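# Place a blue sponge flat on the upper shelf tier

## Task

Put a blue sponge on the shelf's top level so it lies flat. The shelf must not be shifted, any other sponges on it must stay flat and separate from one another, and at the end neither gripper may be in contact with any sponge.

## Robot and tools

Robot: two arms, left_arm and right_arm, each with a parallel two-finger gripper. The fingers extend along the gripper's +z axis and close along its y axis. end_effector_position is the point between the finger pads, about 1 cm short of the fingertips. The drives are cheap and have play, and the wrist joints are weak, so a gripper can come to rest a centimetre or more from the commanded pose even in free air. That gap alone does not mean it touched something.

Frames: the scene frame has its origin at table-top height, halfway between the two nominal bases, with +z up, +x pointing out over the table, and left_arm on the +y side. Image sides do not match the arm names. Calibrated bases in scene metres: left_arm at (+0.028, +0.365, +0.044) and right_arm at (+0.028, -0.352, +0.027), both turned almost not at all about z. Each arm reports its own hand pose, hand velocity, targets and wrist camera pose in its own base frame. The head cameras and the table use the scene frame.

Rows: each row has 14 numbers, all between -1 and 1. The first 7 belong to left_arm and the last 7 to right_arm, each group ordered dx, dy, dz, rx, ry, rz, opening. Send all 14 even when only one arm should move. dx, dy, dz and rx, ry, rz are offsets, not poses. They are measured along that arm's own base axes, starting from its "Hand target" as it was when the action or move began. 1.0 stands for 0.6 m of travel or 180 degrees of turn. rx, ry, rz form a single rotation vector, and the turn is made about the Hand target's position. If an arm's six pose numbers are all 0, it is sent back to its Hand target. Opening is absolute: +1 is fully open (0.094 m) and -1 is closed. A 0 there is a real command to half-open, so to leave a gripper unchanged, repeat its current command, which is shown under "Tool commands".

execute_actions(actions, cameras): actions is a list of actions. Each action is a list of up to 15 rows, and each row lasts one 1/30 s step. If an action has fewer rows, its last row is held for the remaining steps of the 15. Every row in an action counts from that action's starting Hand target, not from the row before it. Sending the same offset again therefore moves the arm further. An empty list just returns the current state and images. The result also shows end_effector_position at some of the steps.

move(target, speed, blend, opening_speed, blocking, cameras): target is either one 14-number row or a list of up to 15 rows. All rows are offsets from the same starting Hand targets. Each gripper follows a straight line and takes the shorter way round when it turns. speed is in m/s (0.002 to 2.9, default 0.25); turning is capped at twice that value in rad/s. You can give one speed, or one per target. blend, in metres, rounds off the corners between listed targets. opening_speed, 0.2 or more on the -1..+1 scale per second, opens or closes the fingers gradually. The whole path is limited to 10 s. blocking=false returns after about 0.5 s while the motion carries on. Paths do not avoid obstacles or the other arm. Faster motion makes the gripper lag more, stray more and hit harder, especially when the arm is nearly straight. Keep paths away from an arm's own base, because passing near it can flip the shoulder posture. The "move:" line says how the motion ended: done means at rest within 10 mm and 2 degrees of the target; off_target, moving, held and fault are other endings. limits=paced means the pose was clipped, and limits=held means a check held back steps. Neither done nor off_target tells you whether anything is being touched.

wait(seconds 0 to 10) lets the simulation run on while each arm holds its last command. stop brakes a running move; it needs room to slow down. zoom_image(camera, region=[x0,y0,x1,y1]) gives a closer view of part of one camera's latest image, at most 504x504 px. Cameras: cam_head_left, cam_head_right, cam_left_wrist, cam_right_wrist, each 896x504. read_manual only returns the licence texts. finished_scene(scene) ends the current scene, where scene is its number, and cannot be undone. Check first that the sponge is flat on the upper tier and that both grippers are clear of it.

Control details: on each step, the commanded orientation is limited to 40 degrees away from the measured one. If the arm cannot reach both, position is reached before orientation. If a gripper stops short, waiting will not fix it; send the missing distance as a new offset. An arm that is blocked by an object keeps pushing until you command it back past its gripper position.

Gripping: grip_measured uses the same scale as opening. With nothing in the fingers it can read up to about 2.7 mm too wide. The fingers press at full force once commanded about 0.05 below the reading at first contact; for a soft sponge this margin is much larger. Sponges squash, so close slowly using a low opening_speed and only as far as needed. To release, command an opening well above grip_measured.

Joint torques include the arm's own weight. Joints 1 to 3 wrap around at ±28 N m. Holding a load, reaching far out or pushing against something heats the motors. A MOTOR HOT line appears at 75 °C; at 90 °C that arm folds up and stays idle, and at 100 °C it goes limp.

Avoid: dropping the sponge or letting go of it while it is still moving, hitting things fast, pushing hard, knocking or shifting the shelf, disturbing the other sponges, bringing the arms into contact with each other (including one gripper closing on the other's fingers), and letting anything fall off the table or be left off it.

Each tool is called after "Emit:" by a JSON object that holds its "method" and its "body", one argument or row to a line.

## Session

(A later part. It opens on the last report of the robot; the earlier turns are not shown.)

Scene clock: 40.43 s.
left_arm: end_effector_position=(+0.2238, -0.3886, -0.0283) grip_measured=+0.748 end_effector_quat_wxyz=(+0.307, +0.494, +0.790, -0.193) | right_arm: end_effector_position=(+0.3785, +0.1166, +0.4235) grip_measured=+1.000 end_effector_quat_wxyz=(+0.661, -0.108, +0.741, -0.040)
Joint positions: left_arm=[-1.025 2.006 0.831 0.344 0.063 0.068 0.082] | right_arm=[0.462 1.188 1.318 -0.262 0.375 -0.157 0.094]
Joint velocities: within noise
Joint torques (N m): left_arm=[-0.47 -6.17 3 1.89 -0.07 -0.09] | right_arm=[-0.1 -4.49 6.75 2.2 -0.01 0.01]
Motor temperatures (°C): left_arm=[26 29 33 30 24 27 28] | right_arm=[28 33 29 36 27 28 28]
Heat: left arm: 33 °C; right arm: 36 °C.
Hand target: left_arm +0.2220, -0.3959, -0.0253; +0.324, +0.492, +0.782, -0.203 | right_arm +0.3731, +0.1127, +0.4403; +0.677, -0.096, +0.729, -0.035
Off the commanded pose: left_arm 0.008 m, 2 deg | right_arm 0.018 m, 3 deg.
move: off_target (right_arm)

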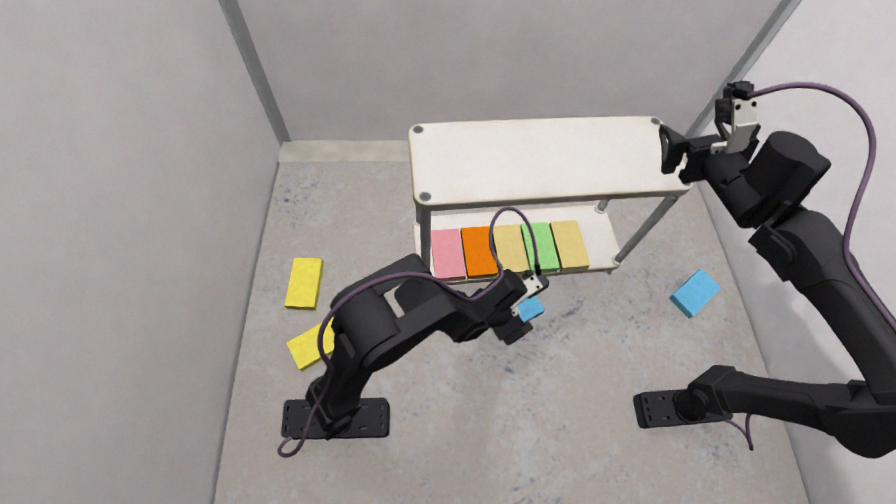

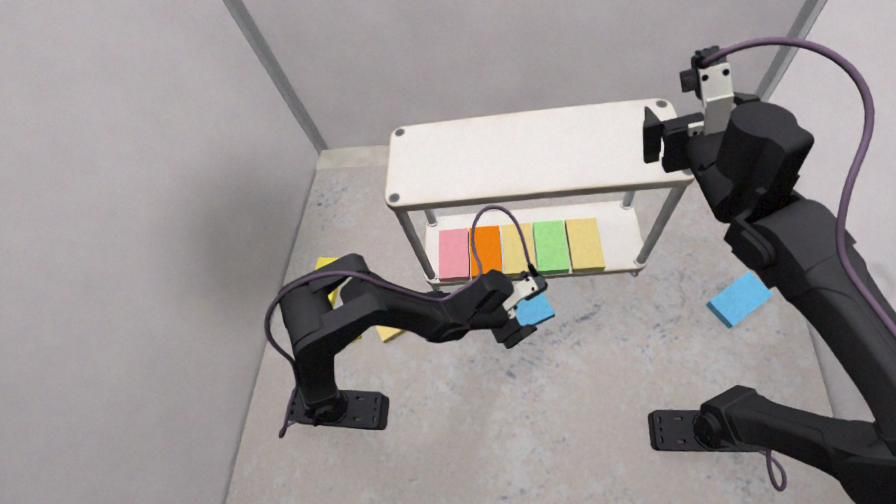

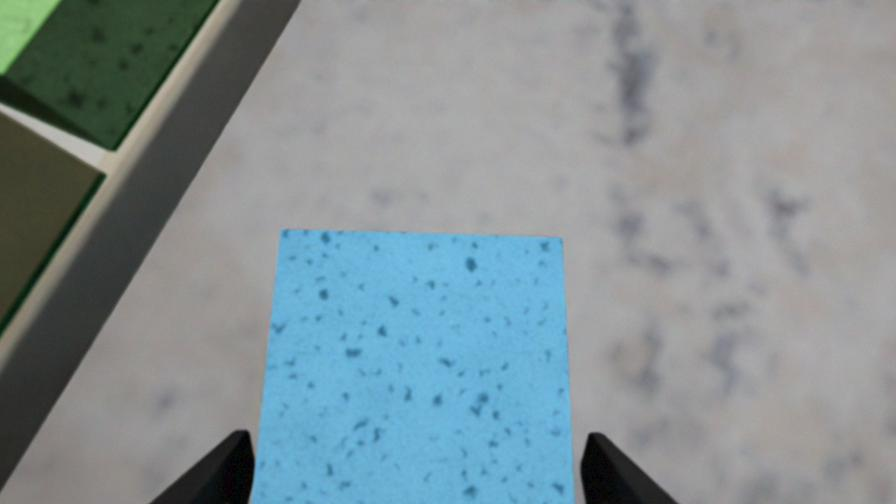

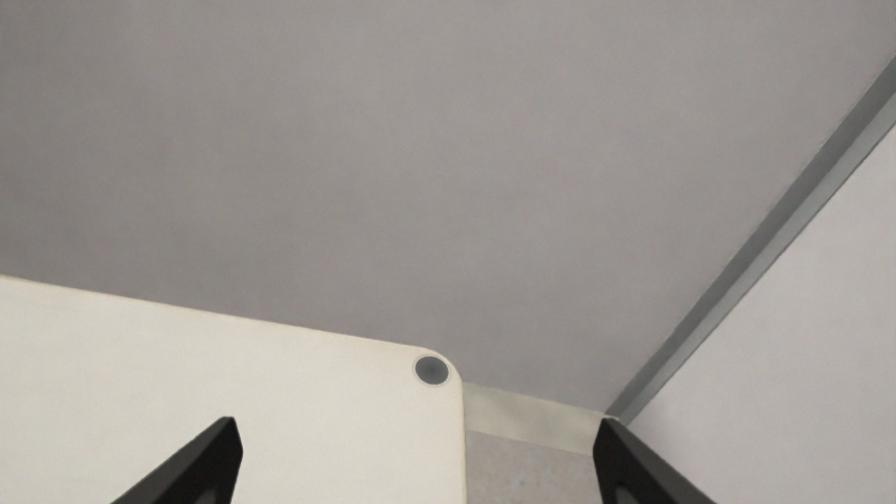

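Emit:
{"method": "move", "body": {
  "target": [0, 0, 0, 0, 0, 0, 0.36, 0, 0, 0, 0, 0, 0, 1.0],
  "speed": 0.05,
  "opening_speed": 0.3
}}

Scene clock: 43.27 s.
left_arm: end_effector_position=(+0.2245, -0.3892, -0.0279) grip_measured=+0.366 end_effector_quat_wxyz=(+0.309, +0.494, +0.789, -0.193) | right_arm: end_effector_position=(+0.3785, +0.1166, +0.4235) grip_measured=+1.000 end_effector_quat_wxyz=(+0.661, -0.108, +0.741, -0.040)
Joint positions: left_arm=[-1.025 2.008 0.831 0.35 0.062 0.068 0.064] | right_arm=[0.462 1.188 1.318 -0.262 0.375 -0.157 0.094]
Joint velocities: within noise
Joint torques (N m): left_arm=[-0.43 -6.31 3.03 1.83 -0.07 -0.08] | right_arm=[-0.1 -4.49 6.75 2.2 -0.01 0.02]
Motor temperatures (°C): left_arm=[26 29 33 30 24 27 28] | right_arm=[28 33 29 36 27 28 28]
Heat: left arm: 33 °C; right arm: 36 °C.
Hand target: left_arm +0.2220, -0.3959, -0.0253; +0.324, +0.492, +0.782, -0.203 | right_arm +0.3731, +0.1127, +0.4403; +0.677, -0.096, +0.729, -0.035
Off the commanded pose: left_arm 0.008 m, 2 deg | right_arm 0.018 m, 3 deg.
move: off_target (right_arm)

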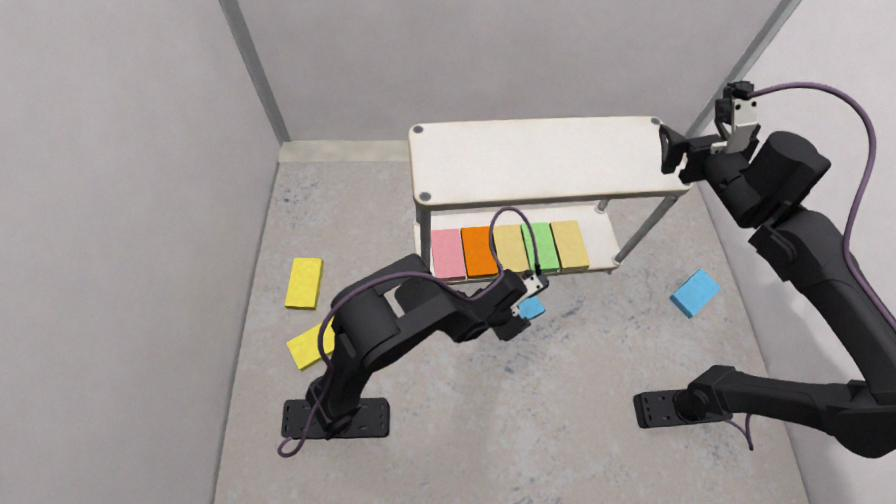

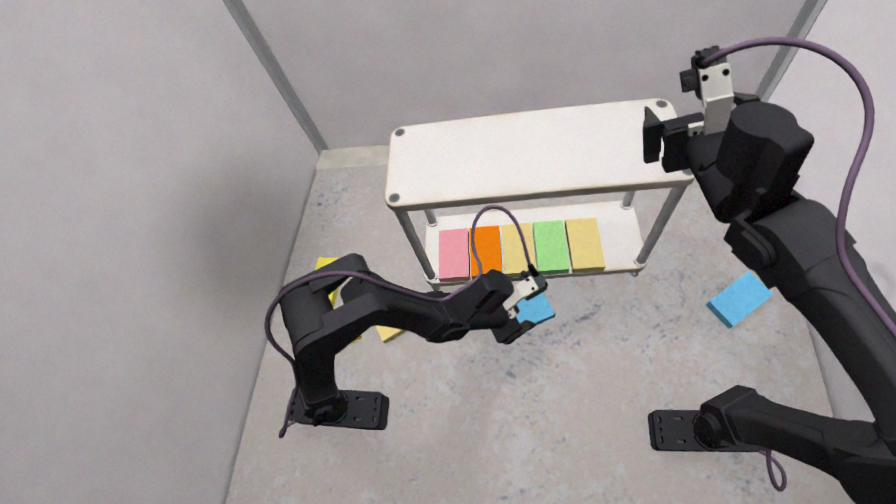

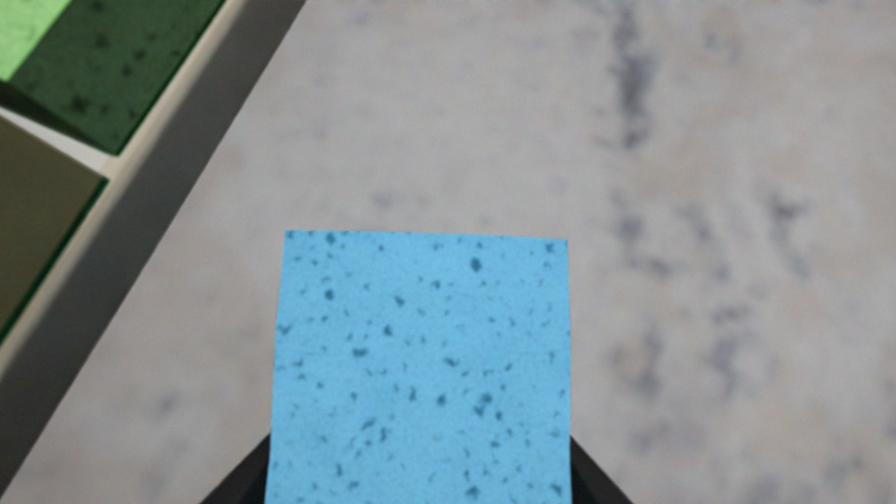

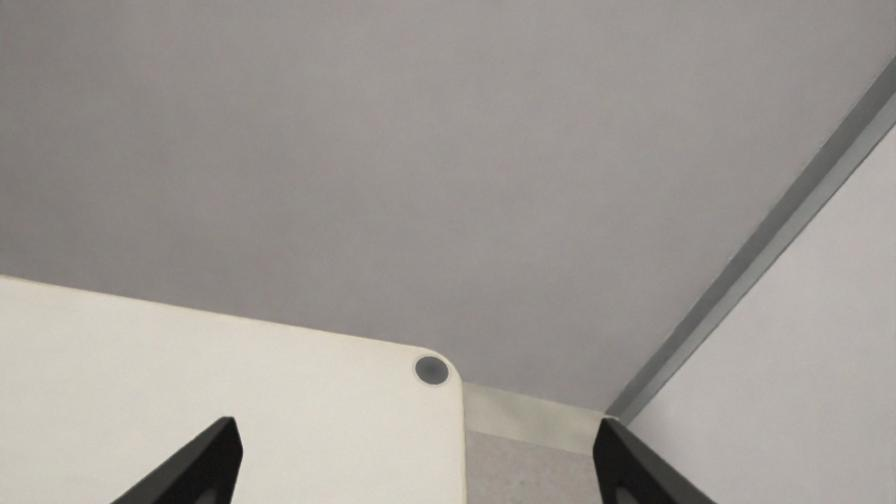

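Emit:
{"method": "move", "body": {
  "target": [0, 0, 0, 0, 0, 0, 0.22, 0, 0, 0, 0, 0, 0, 1.0],
  "speed": 0.05,
  "opening_speed": 0.2,
  "cameras": ["cam_left_wrist"]
}}

Scene clock: 44.63 s.
left_arm: end_effector_position=(+0.2245, -0.3892, -0.0279) grip_measured=+0.350 end_effector_quat_wxyz=(+0.309, +0.494, +0.789, -0.193) | right_arm: end_effector_position=(+0.3785, +0.1166, +0.4235) grip_measured=+1.000 end_effector_quat_wxyz=(+0.661, -0.108, +0.741, -0.040)
Joint positions: left_arm=[-1.025 2.008 0.831 0.35 0.062 0.068 0.063] | right_arm=[0.462 1.188 1.318 -0.262 0.375 -0.157 0.094]
Joint velocities: within noise
Joint torques (N m): left_arm=[-0.47 -6.31 2.97 1.85 -0.07 -0.07] | right_arm=[-0.1 -4.51 6.74 2.2 -0.01 0.01]
Motor temperatures (°C): left_arm=[26 29 33 30 24 27 28] | right_arm=[28 33 29 37 27 28 28]
Heat: left arm: 33 °C; right arm: 37 °C.
Hand target: left_arm +0.2220, -0.3959, -0.0253; +0.324, +0.492, +0.782, -0.203 | right_arm +0.3731, +0.1127, +0.4403; +0.677, -0.096, +0.729, -0.035
Off the commanded pose: left_arm 0.008 m, 2 deg | right_arm 0.018 m, 3 deg.
move: off_target (right_arm)
Images, in order (width x height): cam_left_wrist 896x504.

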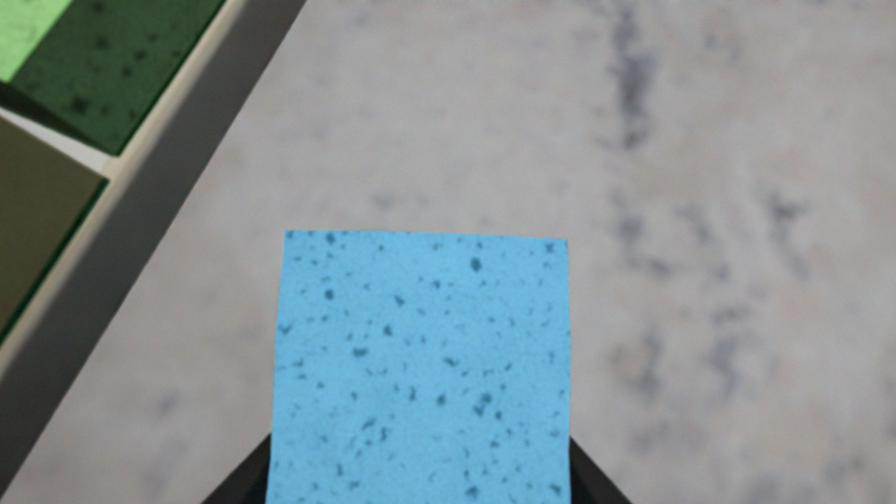

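Emit:
{"method": "move", "body": {
  "target": [
    [0, 0, 0.05, 0, 0, 0, 0.22, 0, 0, 0, 0, 0, 0, 1.0],
    [-0.0535, 0.0617, 0.1688, 0, 0, 0, 0.22, 0, 0, 0, 0, 0, 0, 1.0]
  ],
  "speed": 0.12,
  "blend": [0.01, 0]
}}

Scene clock: 48.10 s.
left_arm: end_effector_position=(+0.1978, -0.3635, +0.0726) grip_measured=+0.349 end_effector_quat_wxyz=(+0.328, +0.491, +0.781, -0.203) | right_arm: end_effector_position=(+0.3785, +0.1166, +0.4235) grip_measured=+1.000 end_effector_quat_wxyz=(+0.661, -0.108, +0.741, -0.040)
Joint positions: left_arm=[-1.058 1.587 0.78 0.028 0.04 0.047 0.063] | right_arm=[0.462 1.188 1.318 -0.262 0.375 -0.157 0.094]
Joint velocities: within noise
Joint torques (N m): left_arm=[-0.44 -7.15 4.25 1.1 -0.08 -0.08] | right_arm=[-0.1 -4.51 6.75 2.2 -0.01 0.01]
Motor temperatures (°C): left_arm=[26 30 33 30 24 27 28] | right_arm=[28 33 29 37 27 28 28]
Heat: left arm: 33 °C; right arm: 37 °C.
Hand target: left_arm +0.1899, -0.3589, +0.0760; +0.324, +0.492, +0.782, -0.203 | right_arm +0.3731, +0.1127, +0.4403; +0.677, -0.096, +0.729, -0.035
Off the commanded pose: left_arm 0.010 m, 1 deg | right_arm 0.018 m, 3 deg.
move: off_target (right_arm)

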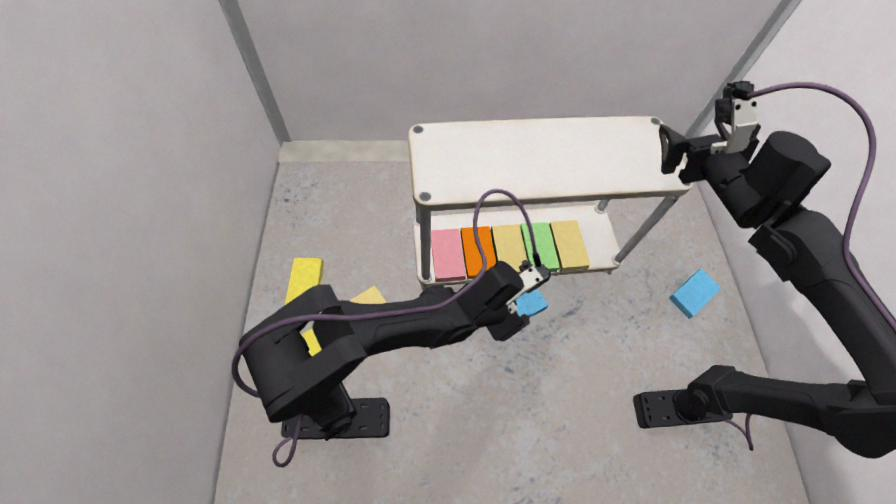

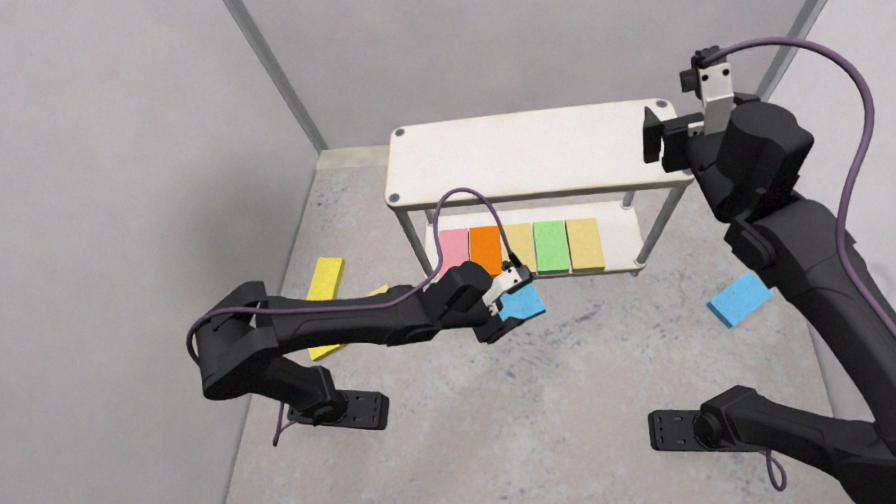

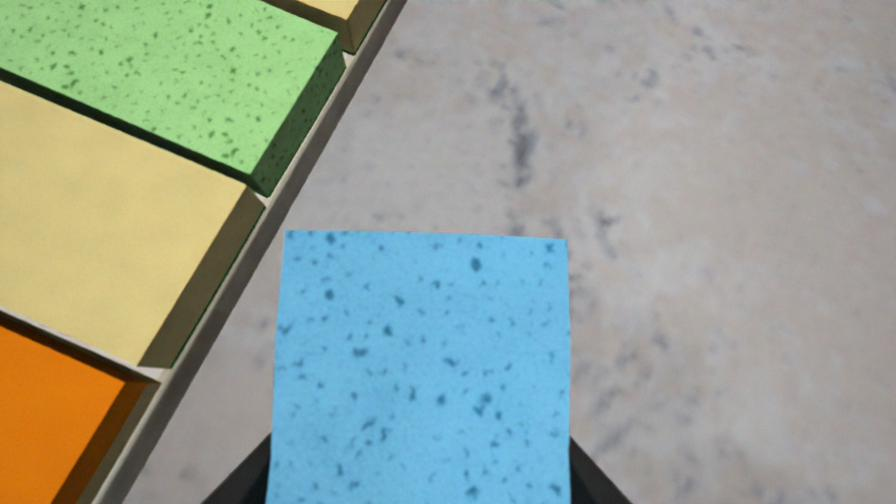

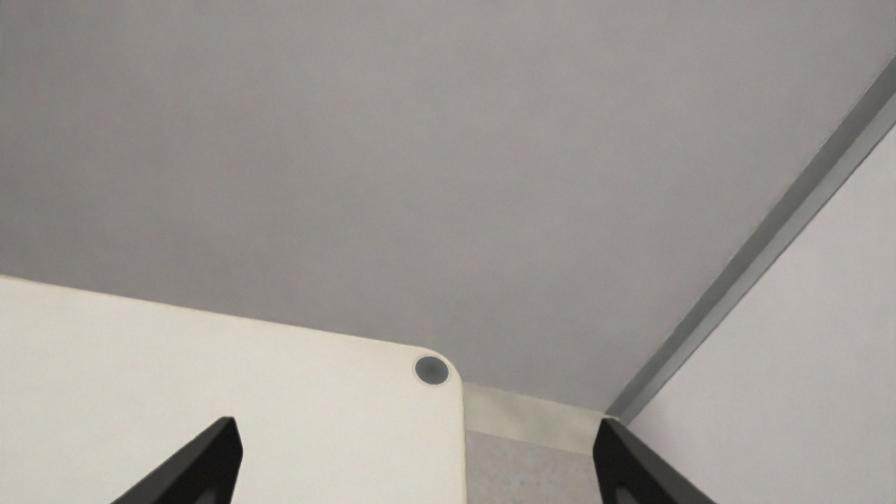

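Emit:
{"method": "move", "body": {
  "target": [
    [-0.0557, 0.1345, 0.2667, 0, 0, 0.0444, 0.22, 0, 0, 0, 0, 0, 0, 1.0],
    [-0.021, 0.2005, 0.5167, 0, 0, 0.0794, 0.22, 0, 0, 0, 0, 0, 0, 1.0]
  ],
  "speed": 0.15,
  "blend": [0.03, 0]
}}

Scene clock: 52.20 s.
left_arm: end_effector_position=(+0.1771, -0.2474, +0.3731) grip_measured=+0.349 end_effector_quat_wxyz=(+0.335, +0.398, +0.839, -0.161) | right_arm: end_effector_position=(+0.3785, +0.1166, +0.4235) grip_measured=+1.000 end_effector_quat_wxyz=(+0.661, -0.108, +0.741, -0.040)
Joint positions: left_arm=[-0.995 1.322 1.868 -1.357 -0.072 -0.08 0.063] | right_arm=[0.462 1.188 1.318 -0.262 0.375 -0.157 0.094]
Joint velocities: within noise
Joint torques (N m): left_arm=[0.53 -1.98 7.75 1.09 -0.04 0.03] | right_arm=[-0.1 -4.49 6.75 2.2 -0.01 0.01]
Motor temperatures (°C): left_arm=[26 29 33 29 24 27 28] | right_arm=[28 33 29 37 27 28 28]
Heat: left arm: 33 °C; right arm: 37 °C.
Hand target: left_arm +0.1773, -0.2386, +0.3860; +0.347, +0.391, +0.837, -0.161 | right_arm +0.3731, +0.1127, +0.4403; +0.677, -0.096, +0.729, -0.035
Off the commanded pose: left_arm 0.016 m, 2 deg | right_arm 0.018 m, 3 deg.
move: off_target (left_arm, right_arm)

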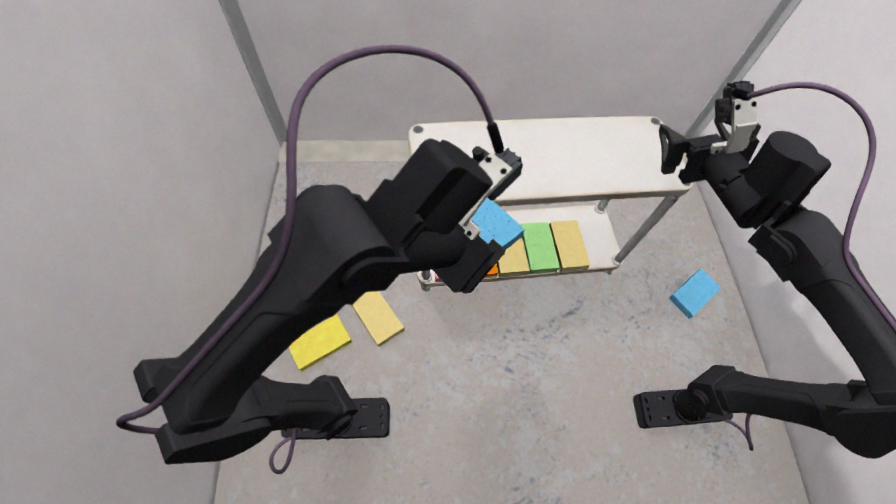

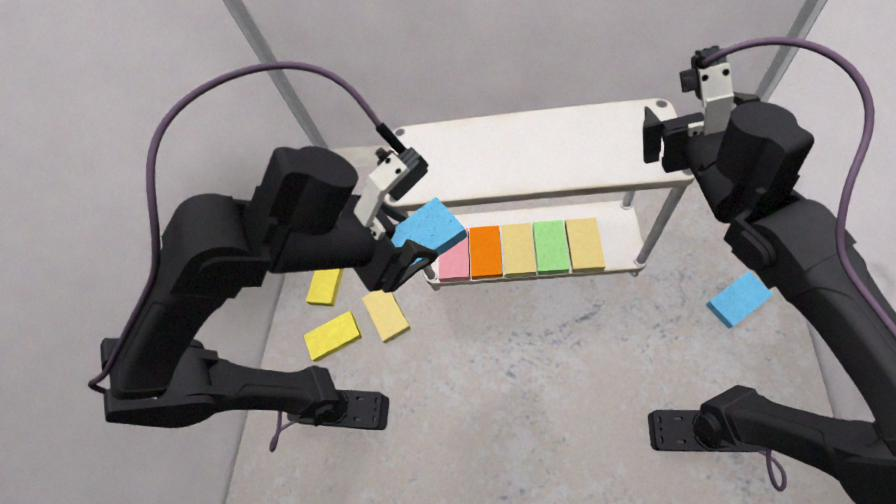

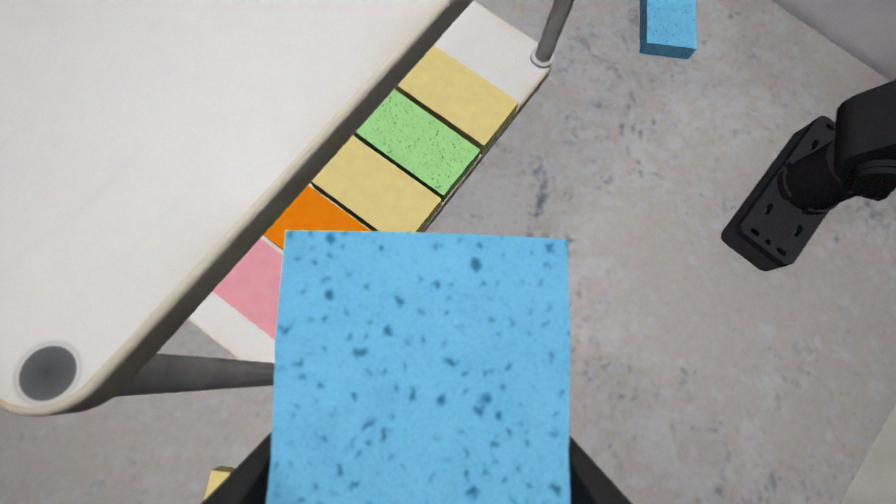

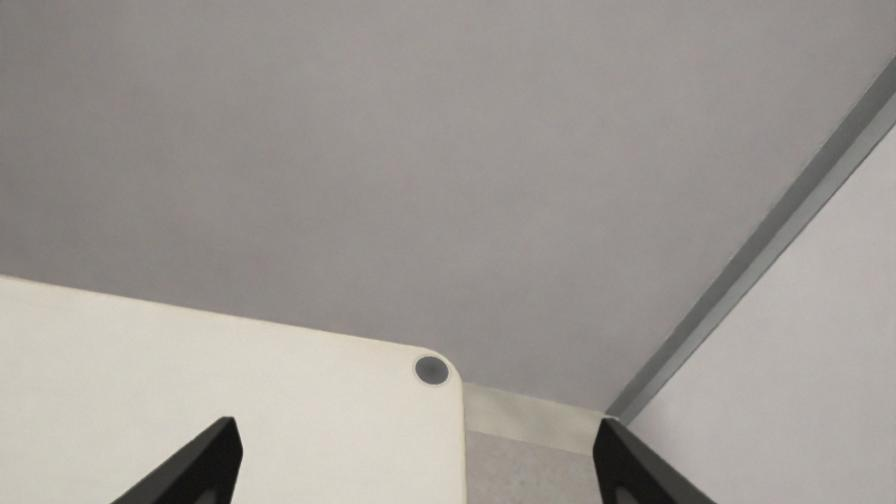

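Emit:
{"method": "move", "body": {
  "target": [0.3263, -0.0217, -0.0083, 0, 0, 0.0889, 0.22, 0, 0, 0, 0, 0, 0, 1.0],
  "speed": 0.12
}}

Scene clock: 56.27 s.
left_arm: end_effector_position=(+0.3779, -0.2538, +0.3688) grip_measured=+0.349 end_effector_quat_wxyz=(+0.358, +0.270, +0.888, -0.108) | right_arm: end_effector_position=(+0.3785, +0.1166, +0.4235) grip_measured=+1.000 end_effector_quat_wxyz=(+0.661, -0.108, +0.741, -0.040)
Joint positions: left_arm=[-0.596 1.903 2.457 -1.358 -0.006 -0.004 0.063] | right_arm=[0.462 1.188 1.318 -0.262 0.375 -0.157 0.094]
Joint velocities: within noise
Joint torques (N m): left_arm=[0.46 -6.35 7.97 1.09 0.01 -0.07] | right_arm=[-0.09 -4.51 6.75 2.2 -0.01 0.01]
Motor temperatures (°C): left_arm=[26 29 33 29 24 27 29] | right_arm=[28 33 29 38 27 28 28]
Heat: left arm: 33 °C; right arm: 38 °C.
Hand target: left_arm +0.3731, -0.2516, +0.3810; +0.366, +0.270, +0.884, -0.112 | right_arm +0.3731, +0.1127, +0.4403; +0.677, -0.096, +0.729, -0.035
Off the commanded pose: left_arm 0.013 m, 1 deg | right_arm 0.018 m, 3 deg.
move: off_target (left_arm, right_arm)

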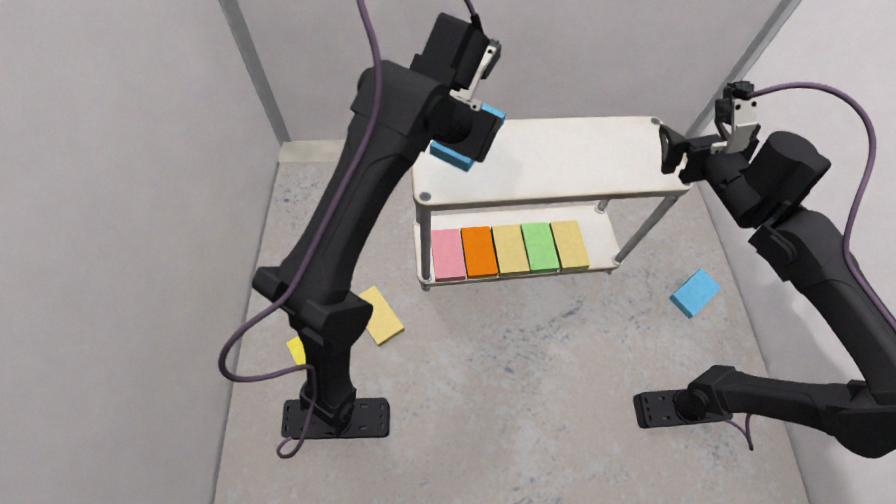

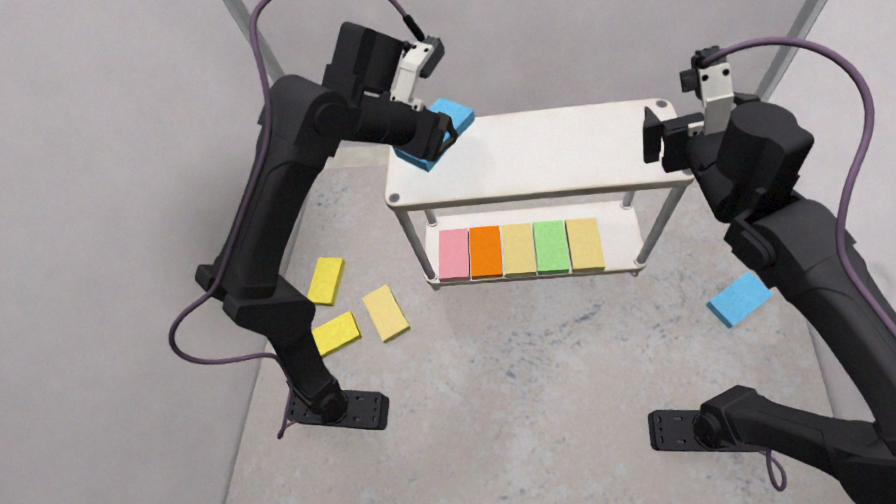

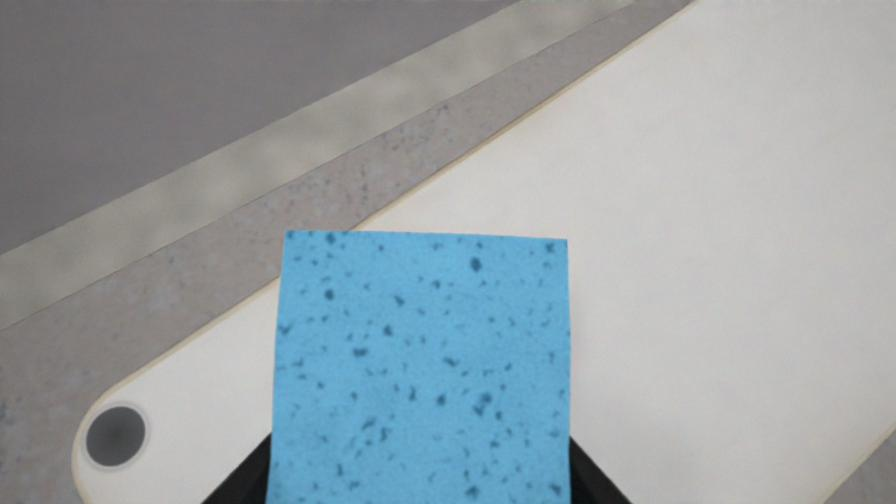

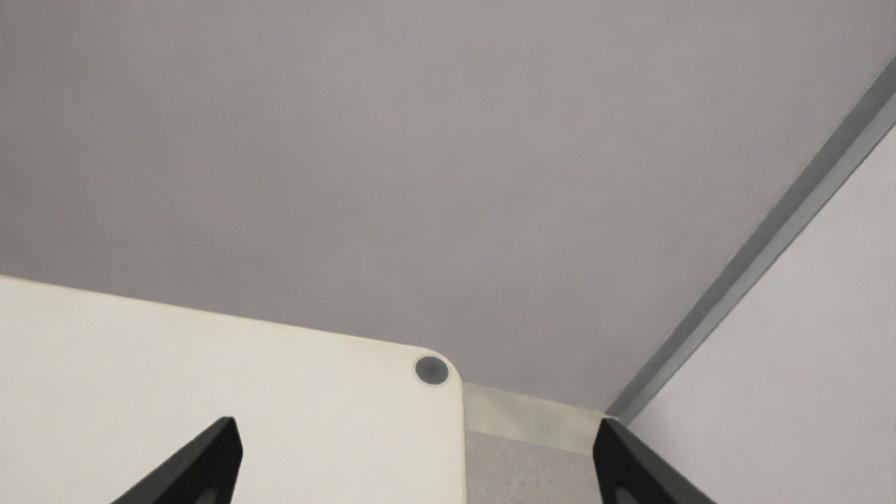

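Emit:
{"method": "move", "body": {
  "target": [0, 0, -0.0417, 0.0034, 0.0051, 0, 0.22, 0, 0, 0, 0, 0, 0, 1.0],
  "speed": 0.04
}}

Scene clock: 58.67 s.
left_arm: end_effector_position=(+0.3727, -0.2503, +0.3311) grip_measured=+0.349 end_effector_quat_wxyz=(+0.315, +0.275, +0.904, -0.094) | right_arm: end_effector_position=(+0.3785, +0.1166, +0.4235) grip_measured=+1.000 end_effector_quat_wxyz=(+0.661, -0.108, +0.741, -0.040)
Joint positions: left_arm=[-0.596 1.86 2.279 -1.32 -0.006 -0.004 0.063] | right_arm=[0.462 1.188 1.318 -0.262 0.375 -0.157 0.094]
Joint velocities: within noise
Joint torques (N m): left_arm=[0.42 -9.66 3.7 1.78 0.01 -0.07] | right_arm=[-0.09 -4.51 6.75 2.2 -0.01 0.01]
Motor temperatures (°C): left_arm=[26 30 33 29 24 27 29] | right_arm=[28 33 29 38 27 28 28]
Heat: left arm: 33 °C; right arm: 38 °C.
Hand target: left_arm +0.3731, -0.2516, +0.3560; +0.357, +0.271, +0.887, -0.109 | right_arm +0.3731, +0.1127, +0.4403; +0.677, -0.096, +0.729, -0.035
Off the commanded pose: left_arm 0.025 m, 6 deg | right_arm 0.018 m, 3 deg.
move: off_target (left_arm, right_arm)

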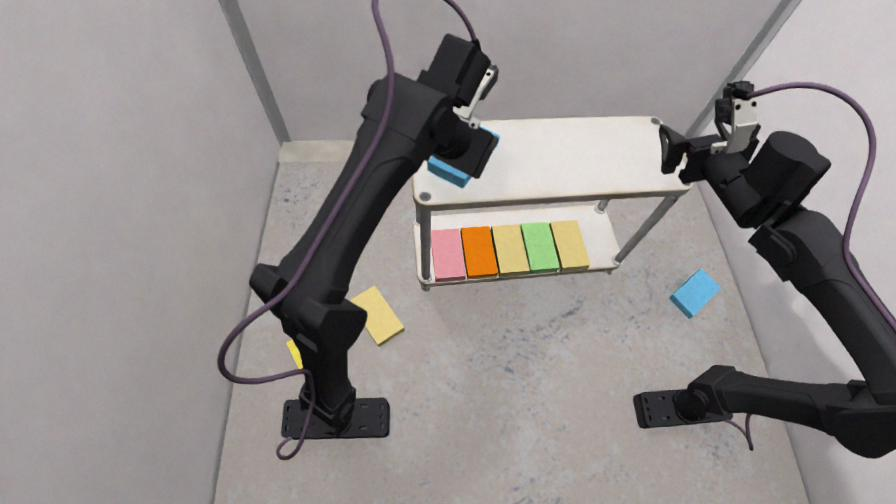

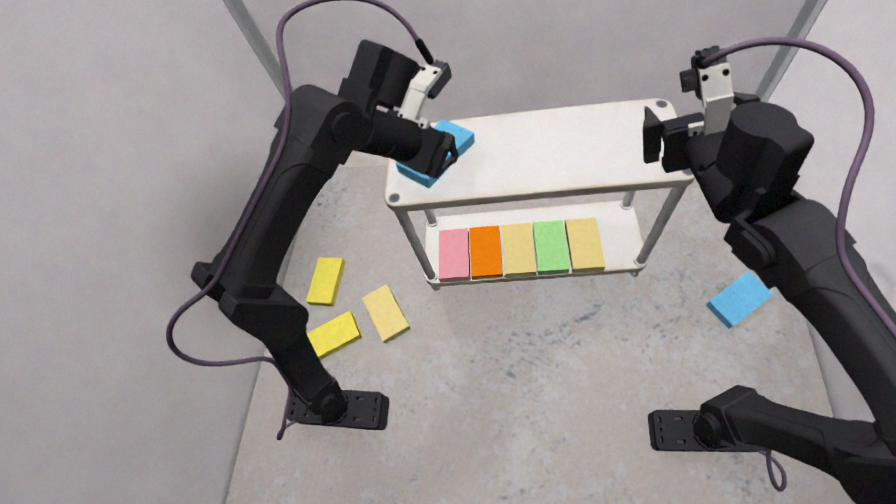

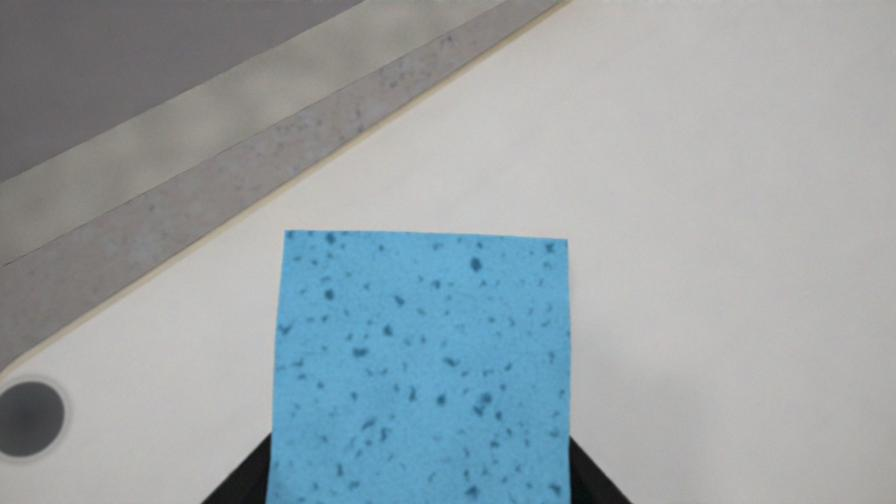

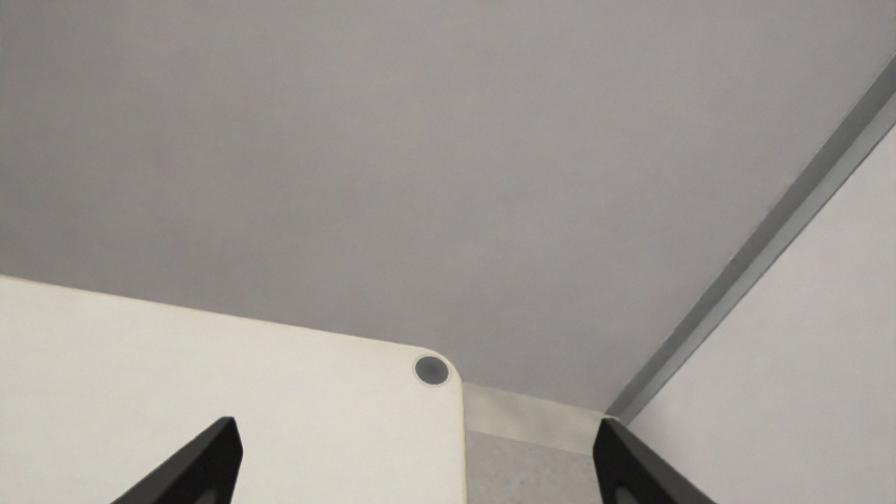

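Emit:
{"method": "zoom_image", "body": {
  "camera": "cam_head_right",
  "region": [370, 80, 530, 220]
}}

Emit:
{"method": "zoom_image", "body": {
  "camera": "cam_head_left",
  "region": [390, 90, 550, 230]
}}

Emit:
{"method": "zoom_image", "body": {
  "camera": "cam_left_wrist",
  "region": [150, 180, 650, 504]
}}

Scaled by 3.150 from the camera's 896x504 image, which has a finer 1280x720 frame.

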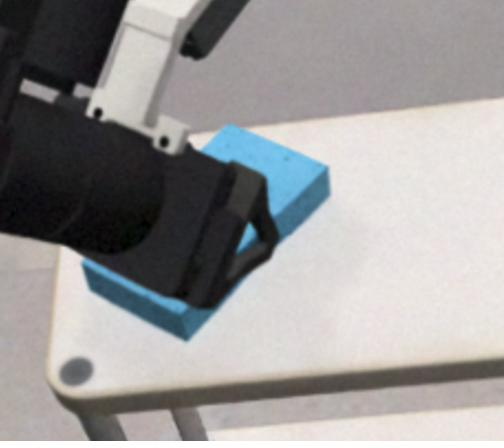

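Scaled by 3.150 from the camera's 896x504 image, which has a finer 1280x720 frame.

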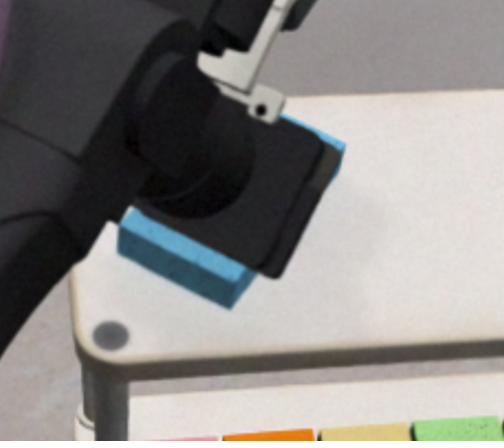

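Scaled by 1.008 from the camera's 896x504 image, which has a finer 1280x720 frame.

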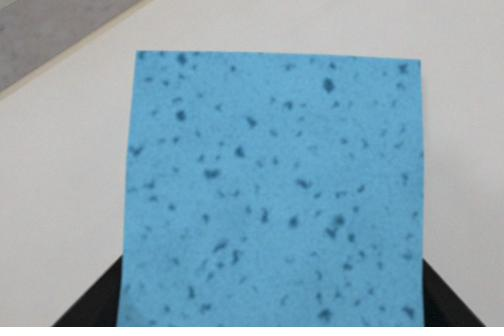

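Emit:
{"method": "move", "body": {
  "target": [0, 0, 0.0, -0.0154, -0.0231, 0, 0.22, 0, 0, 0, 0, 0, 0, 1.0],
  "speed": 0.05,
  "cameras": ["cam_left_wrist", "cam_head_right"]
}}

Scene clock: 63.63 s.
left_arm: end_effector_position=(+0.3733, -0.2507, +0.3299) grip_measured=+0.349 end_effector_quat_wxyz=(+0.352, +0.270, +0.890, -0.106) | right_arm: end_effector_position=(+0.3785, +0.1166, +0.4235) grip_measured=+1.000 end_effector_quat_wxyz=(+0.661, -0.108, +0.741, -0.040)
Joint positions: left_arm=[-0.596 1.742 2.055 -1.13 -0.006 -0.004 0.063] | right_arm=[0.462 1.188 1.318 -0.262 0.375 -0.157 0.094]
Joint velocities: within noise
Joint torques (N m): left_arm=[0.42 -9.22 4.03 1.9 0 -0.06] | right_arm=[-0.1 -4.49 6.74 2.2 -0.01 0.01]
Motor temperatures (°C): left_arm=[26 30 33 30 24 27 29] | right_arm=[28 33 29 38 27 28 28]
Heat: left arm: 33 °C; right arm: 38 °C.
Hand target: left_arm +0.3731, -0.2516, +0.3560; +0.395, +0.266, +0.871, -0.121 | right_arm +0.3731, +0.1127, +0.4403; +0.677, -0.096, +0.729, -0.035
Off the commanded pose: left_arm 0.026 m, 6 deg | right_arm 0.018 m, 3 deg.
move: off_target (left_arm, right_arm)
Images, in order (width x height): cam_head_right 896x504, cam_left_wrist 896x504.

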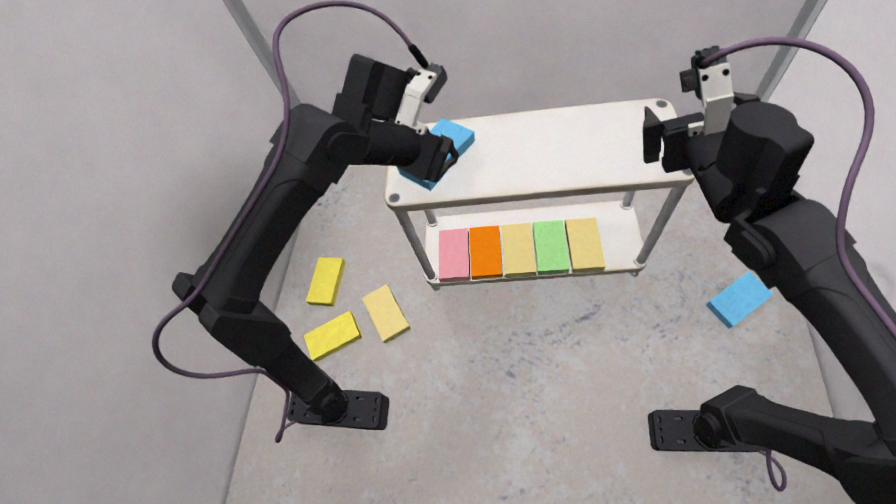

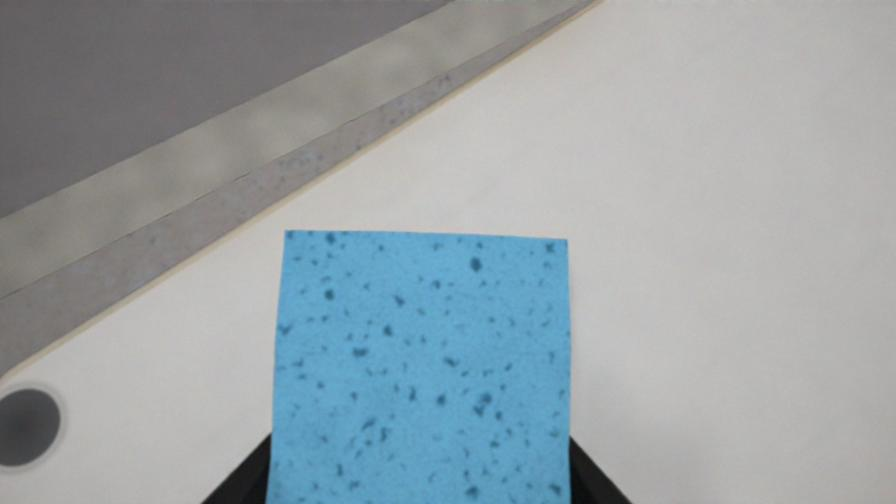

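Emit:
{"method": "move", "body": {
  "target": [0, 0, -0.0133, 0, 0, 0, 0.22, 0, 0, 0, 0, 0, 0, 1.0],
  "speed": 0.03,
  "cameras": ["cam_left_wrist", "cam_head_right"]
}}

Scene clock: 65.00 s.
left_arm: end_effector_position=(+0.3727, -0.2503, +0.3283) grip_measured=+0.349 end_effector_quat_wxyz=(+0.360, +0.269, +0.886, -0.109) | right_arm: end_effector_position=(+0.3785, +0.1166, +0.4235) grip_measured=+1.000 end_effector_quat_wxyz=(+0.661, -0.108, +0.741, -0.040)
Joint positions: left_arm=[-0.596 1.713 1.998 -1.084 -0.006 -0.004 0.063] | right_arm=[0.462 1.188 1.318 -0.262 0.375 -0.157 0.094]
Joint velocities: within noise
Joint torques (N m): left_arm=[0.39 -8.36 3.84 1.88 0 -0.06] | right_arm=[-0.09 -4.51 6.74 2.2 -0.01 0.01]
Motor temperatures (°C): left_arm=[26 30 33 30 24 27 29] | right_arm=[28 33 29 38 27 28 28]
Heat: left arm: 33 °C; right arm: 38 °C.
Hand target: left_arm +0.3731, -0.2516, +0.3480; +0.395, +0.266, +0.871, -0.121 | right_arm +0.3731, +0.1127, +0.4403; +0.677, -0.096, +0.729, -0.035
Off the commanded pose: left_arm 0.020 m, 5 deg | right_arm 0.018 m, 3 deg.
move: off_target (left_arm, right_arm)
Images, in order (width x height): cam_head_right 896x504, cam_left_wrist 896x504.

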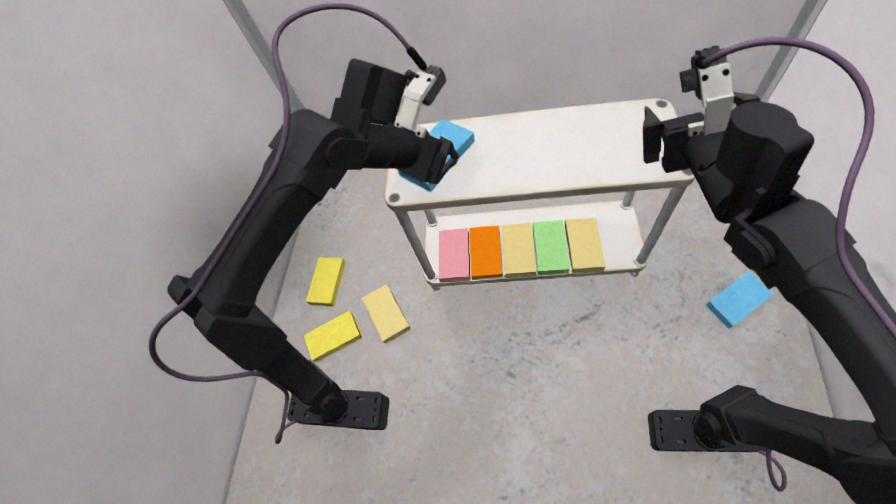

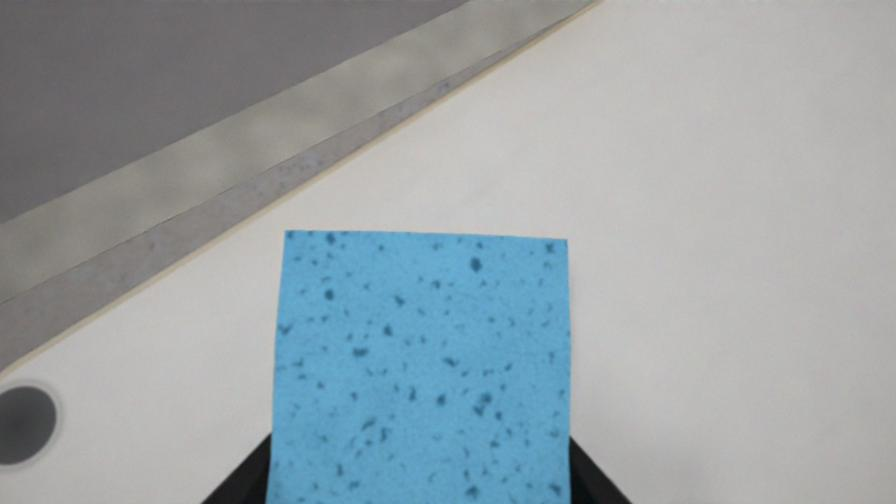

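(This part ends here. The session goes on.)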